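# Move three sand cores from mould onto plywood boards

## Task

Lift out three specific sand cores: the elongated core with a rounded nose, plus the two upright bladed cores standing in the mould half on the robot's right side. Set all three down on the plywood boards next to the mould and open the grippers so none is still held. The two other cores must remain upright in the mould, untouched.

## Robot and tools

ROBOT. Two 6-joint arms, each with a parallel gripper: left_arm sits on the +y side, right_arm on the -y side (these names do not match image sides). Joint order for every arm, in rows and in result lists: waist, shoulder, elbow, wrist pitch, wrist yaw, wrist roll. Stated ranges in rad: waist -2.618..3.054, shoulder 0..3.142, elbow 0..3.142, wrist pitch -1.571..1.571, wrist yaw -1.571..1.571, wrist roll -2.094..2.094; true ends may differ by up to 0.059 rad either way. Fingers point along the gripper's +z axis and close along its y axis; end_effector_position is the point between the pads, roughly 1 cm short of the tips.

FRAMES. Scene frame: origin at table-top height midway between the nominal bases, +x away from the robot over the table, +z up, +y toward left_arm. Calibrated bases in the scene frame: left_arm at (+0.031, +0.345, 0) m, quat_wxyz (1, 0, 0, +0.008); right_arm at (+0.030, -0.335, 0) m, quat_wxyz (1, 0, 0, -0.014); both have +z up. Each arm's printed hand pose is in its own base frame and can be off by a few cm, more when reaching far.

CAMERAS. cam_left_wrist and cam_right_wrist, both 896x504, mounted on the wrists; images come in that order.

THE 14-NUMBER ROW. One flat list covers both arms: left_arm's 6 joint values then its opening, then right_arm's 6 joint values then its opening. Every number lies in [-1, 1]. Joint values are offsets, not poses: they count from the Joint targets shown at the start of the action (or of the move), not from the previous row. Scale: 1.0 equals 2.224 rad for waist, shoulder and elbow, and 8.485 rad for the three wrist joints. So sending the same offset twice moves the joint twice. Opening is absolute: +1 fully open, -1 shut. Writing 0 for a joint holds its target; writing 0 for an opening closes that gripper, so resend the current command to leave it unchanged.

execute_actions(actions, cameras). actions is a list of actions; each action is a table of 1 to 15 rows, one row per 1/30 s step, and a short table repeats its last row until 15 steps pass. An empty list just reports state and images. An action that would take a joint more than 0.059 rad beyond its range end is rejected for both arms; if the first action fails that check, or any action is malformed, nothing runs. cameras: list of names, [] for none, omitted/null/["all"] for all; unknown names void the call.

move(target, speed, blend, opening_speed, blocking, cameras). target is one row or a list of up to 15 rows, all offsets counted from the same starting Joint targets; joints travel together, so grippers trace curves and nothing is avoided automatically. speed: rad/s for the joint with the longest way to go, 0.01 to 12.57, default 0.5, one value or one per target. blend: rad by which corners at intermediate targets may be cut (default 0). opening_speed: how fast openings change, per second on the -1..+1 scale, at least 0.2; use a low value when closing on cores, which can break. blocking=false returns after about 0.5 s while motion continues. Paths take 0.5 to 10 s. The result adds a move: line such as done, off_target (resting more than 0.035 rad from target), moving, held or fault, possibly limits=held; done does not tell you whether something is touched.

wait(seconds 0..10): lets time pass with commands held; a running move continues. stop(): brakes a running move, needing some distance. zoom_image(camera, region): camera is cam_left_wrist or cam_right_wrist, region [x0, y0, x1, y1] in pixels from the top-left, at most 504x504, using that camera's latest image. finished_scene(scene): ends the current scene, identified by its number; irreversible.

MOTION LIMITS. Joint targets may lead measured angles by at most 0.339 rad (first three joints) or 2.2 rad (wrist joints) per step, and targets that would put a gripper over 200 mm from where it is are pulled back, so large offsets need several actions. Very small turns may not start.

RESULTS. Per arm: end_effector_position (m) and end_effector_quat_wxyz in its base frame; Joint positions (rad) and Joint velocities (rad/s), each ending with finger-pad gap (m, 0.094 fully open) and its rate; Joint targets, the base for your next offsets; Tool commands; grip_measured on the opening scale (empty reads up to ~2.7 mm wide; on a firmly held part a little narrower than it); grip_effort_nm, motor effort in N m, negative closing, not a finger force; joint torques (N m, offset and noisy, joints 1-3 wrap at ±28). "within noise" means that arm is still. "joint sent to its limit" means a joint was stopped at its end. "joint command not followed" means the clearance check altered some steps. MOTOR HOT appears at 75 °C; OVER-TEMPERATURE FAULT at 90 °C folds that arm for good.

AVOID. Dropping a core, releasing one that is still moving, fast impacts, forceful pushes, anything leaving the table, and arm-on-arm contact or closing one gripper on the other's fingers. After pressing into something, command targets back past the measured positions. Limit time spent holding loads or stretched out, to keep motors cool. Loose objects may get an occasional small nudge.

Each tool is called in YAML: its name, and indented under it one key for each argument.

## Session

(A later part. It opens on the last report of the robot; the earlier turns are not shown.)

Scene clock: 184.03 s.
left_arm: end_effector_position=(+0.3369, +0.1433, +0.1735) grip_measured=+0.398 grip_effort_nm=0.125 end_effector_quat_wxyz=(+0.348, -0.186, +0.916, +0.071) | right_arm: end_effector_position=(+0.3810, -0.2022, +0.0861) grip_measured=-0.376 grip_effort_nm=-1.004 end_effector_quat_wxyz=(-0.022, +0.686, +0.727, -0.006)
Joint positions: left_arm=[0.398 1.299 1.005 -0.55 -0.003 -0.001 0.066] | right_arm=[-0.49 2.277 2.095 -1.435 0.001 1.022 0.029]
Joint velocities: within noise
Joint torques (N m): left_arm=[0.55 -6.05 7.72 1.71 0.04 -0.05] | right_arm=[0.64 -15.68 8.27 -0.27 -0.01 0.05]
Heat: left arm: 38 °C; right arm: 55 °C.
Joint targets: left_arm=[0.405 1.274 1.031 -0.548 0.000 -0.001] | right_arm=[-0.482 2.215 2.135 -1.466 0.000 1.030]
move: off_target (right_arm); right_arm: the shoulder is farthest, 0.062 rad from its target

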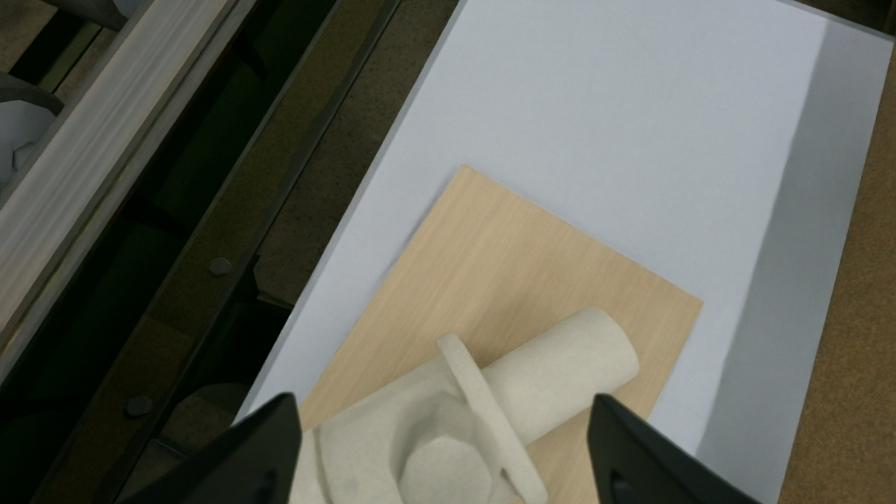

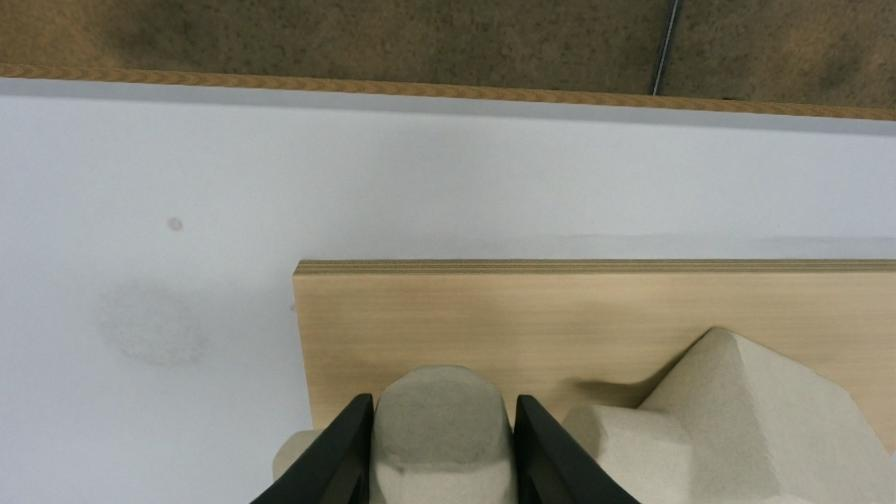

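move:
  target: [0,0,0,0,0,0,0.4,0.0029,0,-0.08,0.0236,0,0,-0.6]
  speed: 0.2
  cameras: ["cam_right_wrist"]

Scene clock: 190.73 s.
left_arm: end_effector_position=(+0.3369, +0.1433, +0.1735) grip_measured=+0.398 grip_effort_nm=0.120 end_effector_quat_wxyz=(+0.348, -0.186, +0.916, +0.071) | right_arm: end_effector_position=(+0.3873, -0.2024, +0.0555) grip_measured=-0.376 grip_effort_nm=-1.004 end_effector_quat_wxyz=(-0.008, +0.684, +0.730, -0.003)
Joint positions: left_arm=[0.398 1.299 1.005 -0.55 -0.003 -0.001 0.066] | right_arm=[-0.483 2.269 1.962 -1.281 0.001 1.023 0.029]
Joint velocities: within noise
Joint torques (N m): left_arm=[0.54 -6.11 7.86 1.72 0.06 -0.04] | right_arm=[0.66 -15.08 4.67 0.21 -0.02 0.04]
Heat: left arm: 38 °C; right arm: 55 °C.
Joint targets: left_arm=[0.405 1.274 1.031 -0.548 0.000 -0.001] | right_arm=[-0.476 2.215 1.957 -1.265 0.000 1.030]
move: off_target (right_arm); right_arm: the shoulder is farthest, 0.054 rad from its target
Images, in order (width x height): cam_right_wrist 896x504.

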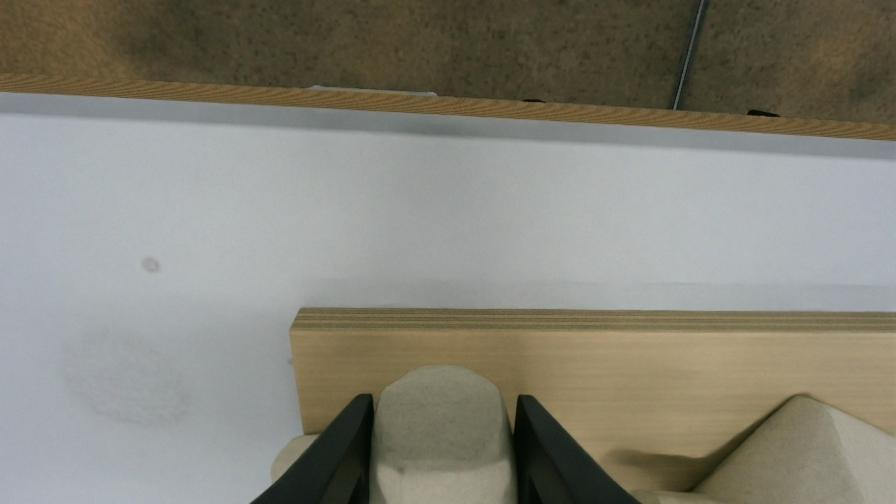

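move:
  target: [0,0,0,0,0,0,0.4,0,0,-0.0175,0.0043,0,0,-0.6]
  speed: 0.06
  cameras: ["cam_right_wrist"]

Scene clock: 193.93 s.
left_arm: end_effector_position=(+0.3369, +0.1433, +0.1735) grip_measured=+0.398 grip_effort_nm=0.125 end_effector_quat_wxyz=(+0.348, -0.186, +0.916, +0.071) | right_arm: end_effector_position=(+0.3870, -0.2017, +0.0519) grip_measured=-0.376 grip_effort_nm=-1.004 end_effector_quat_wxyz=(-0.004, +0.684, +0.730, +0.000)
Joint positions: left_arm=[0.398 1.299 1.005 -0.55 -0.003 -0.001 0.066] | right_arm=[-0.483 2.258 1.929 -1.25 -0.002 1.023 0.029]
Joint velocities: within noise
Joint torques (N m): left_arm=[0.49 -6.02 7.83 1.74 0.03 -0.06] | right_arm=[0.64 -14 4.22 0.29 0.01 0.05]
Heat: left arm: 38 °C; right arm: 57 °C.
Joint targets: left_arm=[0.405 1.274 1.031 -0.548 0.000 -0.001] | right_arm=[-0.476 2.215 1.918 -1.229 0.000 1.030]
move: off_target (right_arm); right_arm: the shoulder is farthest, 0.043 rad from its target
Images, in order (width x height): cam_right_wrist 896x504.

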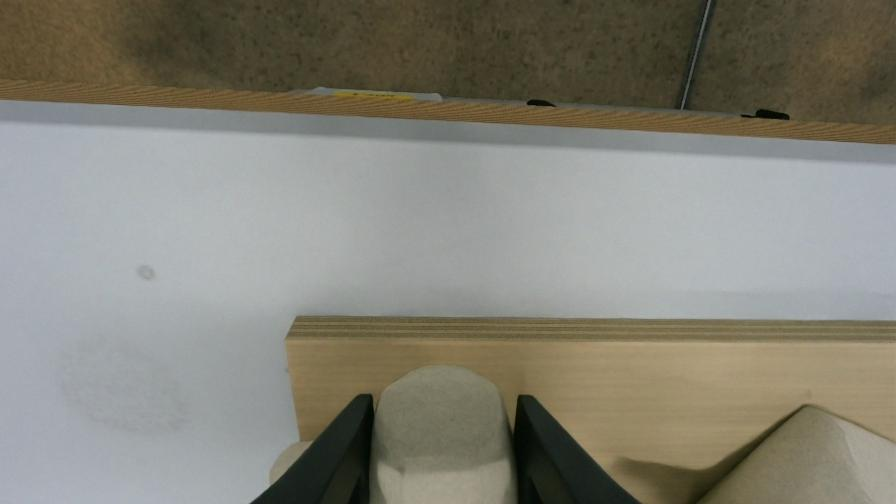

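move:
  target:
    - [0,0,0,0,0,0,0.4,0,0,-0.004,0.001,0,0,-0.6]
    - [0,0,0,0,0,0,0.4,0,0,-0.004,0.001,0,0,-0.1]
    - [0,0,0,0,0,0,0.4,0,-0.004,0.055,-0.0125,0,0,-0.1]
    - [0,0,0,0,0,0,0.4,0,-0.03,0.12,-0.0242,0,0,-0.1]
  speed: [0.06,0.2,0.25,0.3]
  opening_speed: 0.6
  cameras: ["cam_right_wrist"]

Scene clock: 200.80 s.
left_arm: end_effector_position=(+0.3369, +0.1433, +0.1735) grip_measured=+0.398 grip_effort_nm=0.120 end_effector_quat_wxyz=(+0.348, -0.186, +0.916, +0.071) | right_arm: end_effector_position=(+0.3998, -0.2075, +0.1453) grip_measured=-0.103 grip_effort_nm=0.183 end_effector_quat_wxyz=(+0.066, +0.682, +0.728, +0.020)
Joint positions: left_arm=[0.398 1.299 1.005 -0.55 -0.003 -0.001 0.066] | right_arm=[-0.482 2.178 2.162 -1.417 -0.004 1.023 0.042]
Joint velocities: within noise
Joint torques (N m): left_arm=[0.55 -6.04 7.76 1.71 0.07 -0.05] | right_arm=[0.53 -12.44 7.02 0.19 0.02 0.05]
Heat: left arm: 38 °C; right arm: 59 °C.
Joint targets: left_arm=[0.405 1.274 1.031 -0.548 0.000 -0.001] | right_arm=[-0.476 2.149 2.185 -1.434 0.000 1.030]
move: done; target 2's new numbers were sent with right_arm's shoulder 0.039 rad from that target
Images, in order (width x height): cam_right_wrist 896x504.

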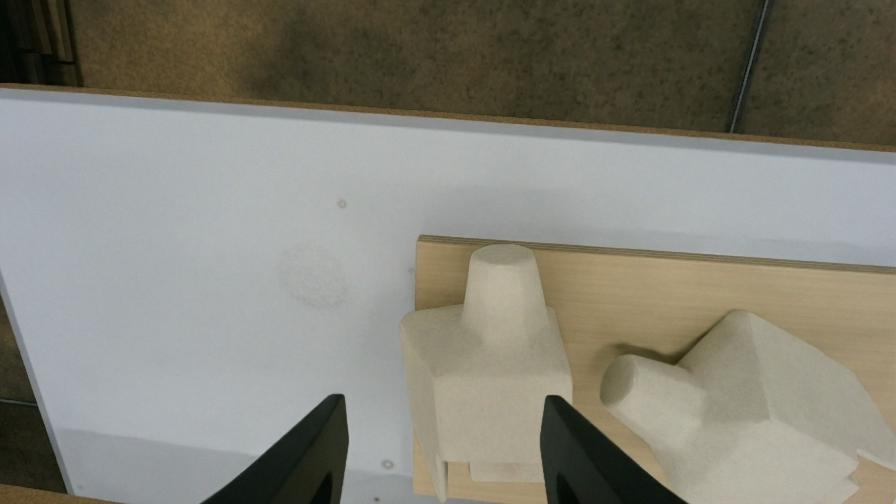

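finished_scene:
  scene: 2

The scene is finished: the task was done.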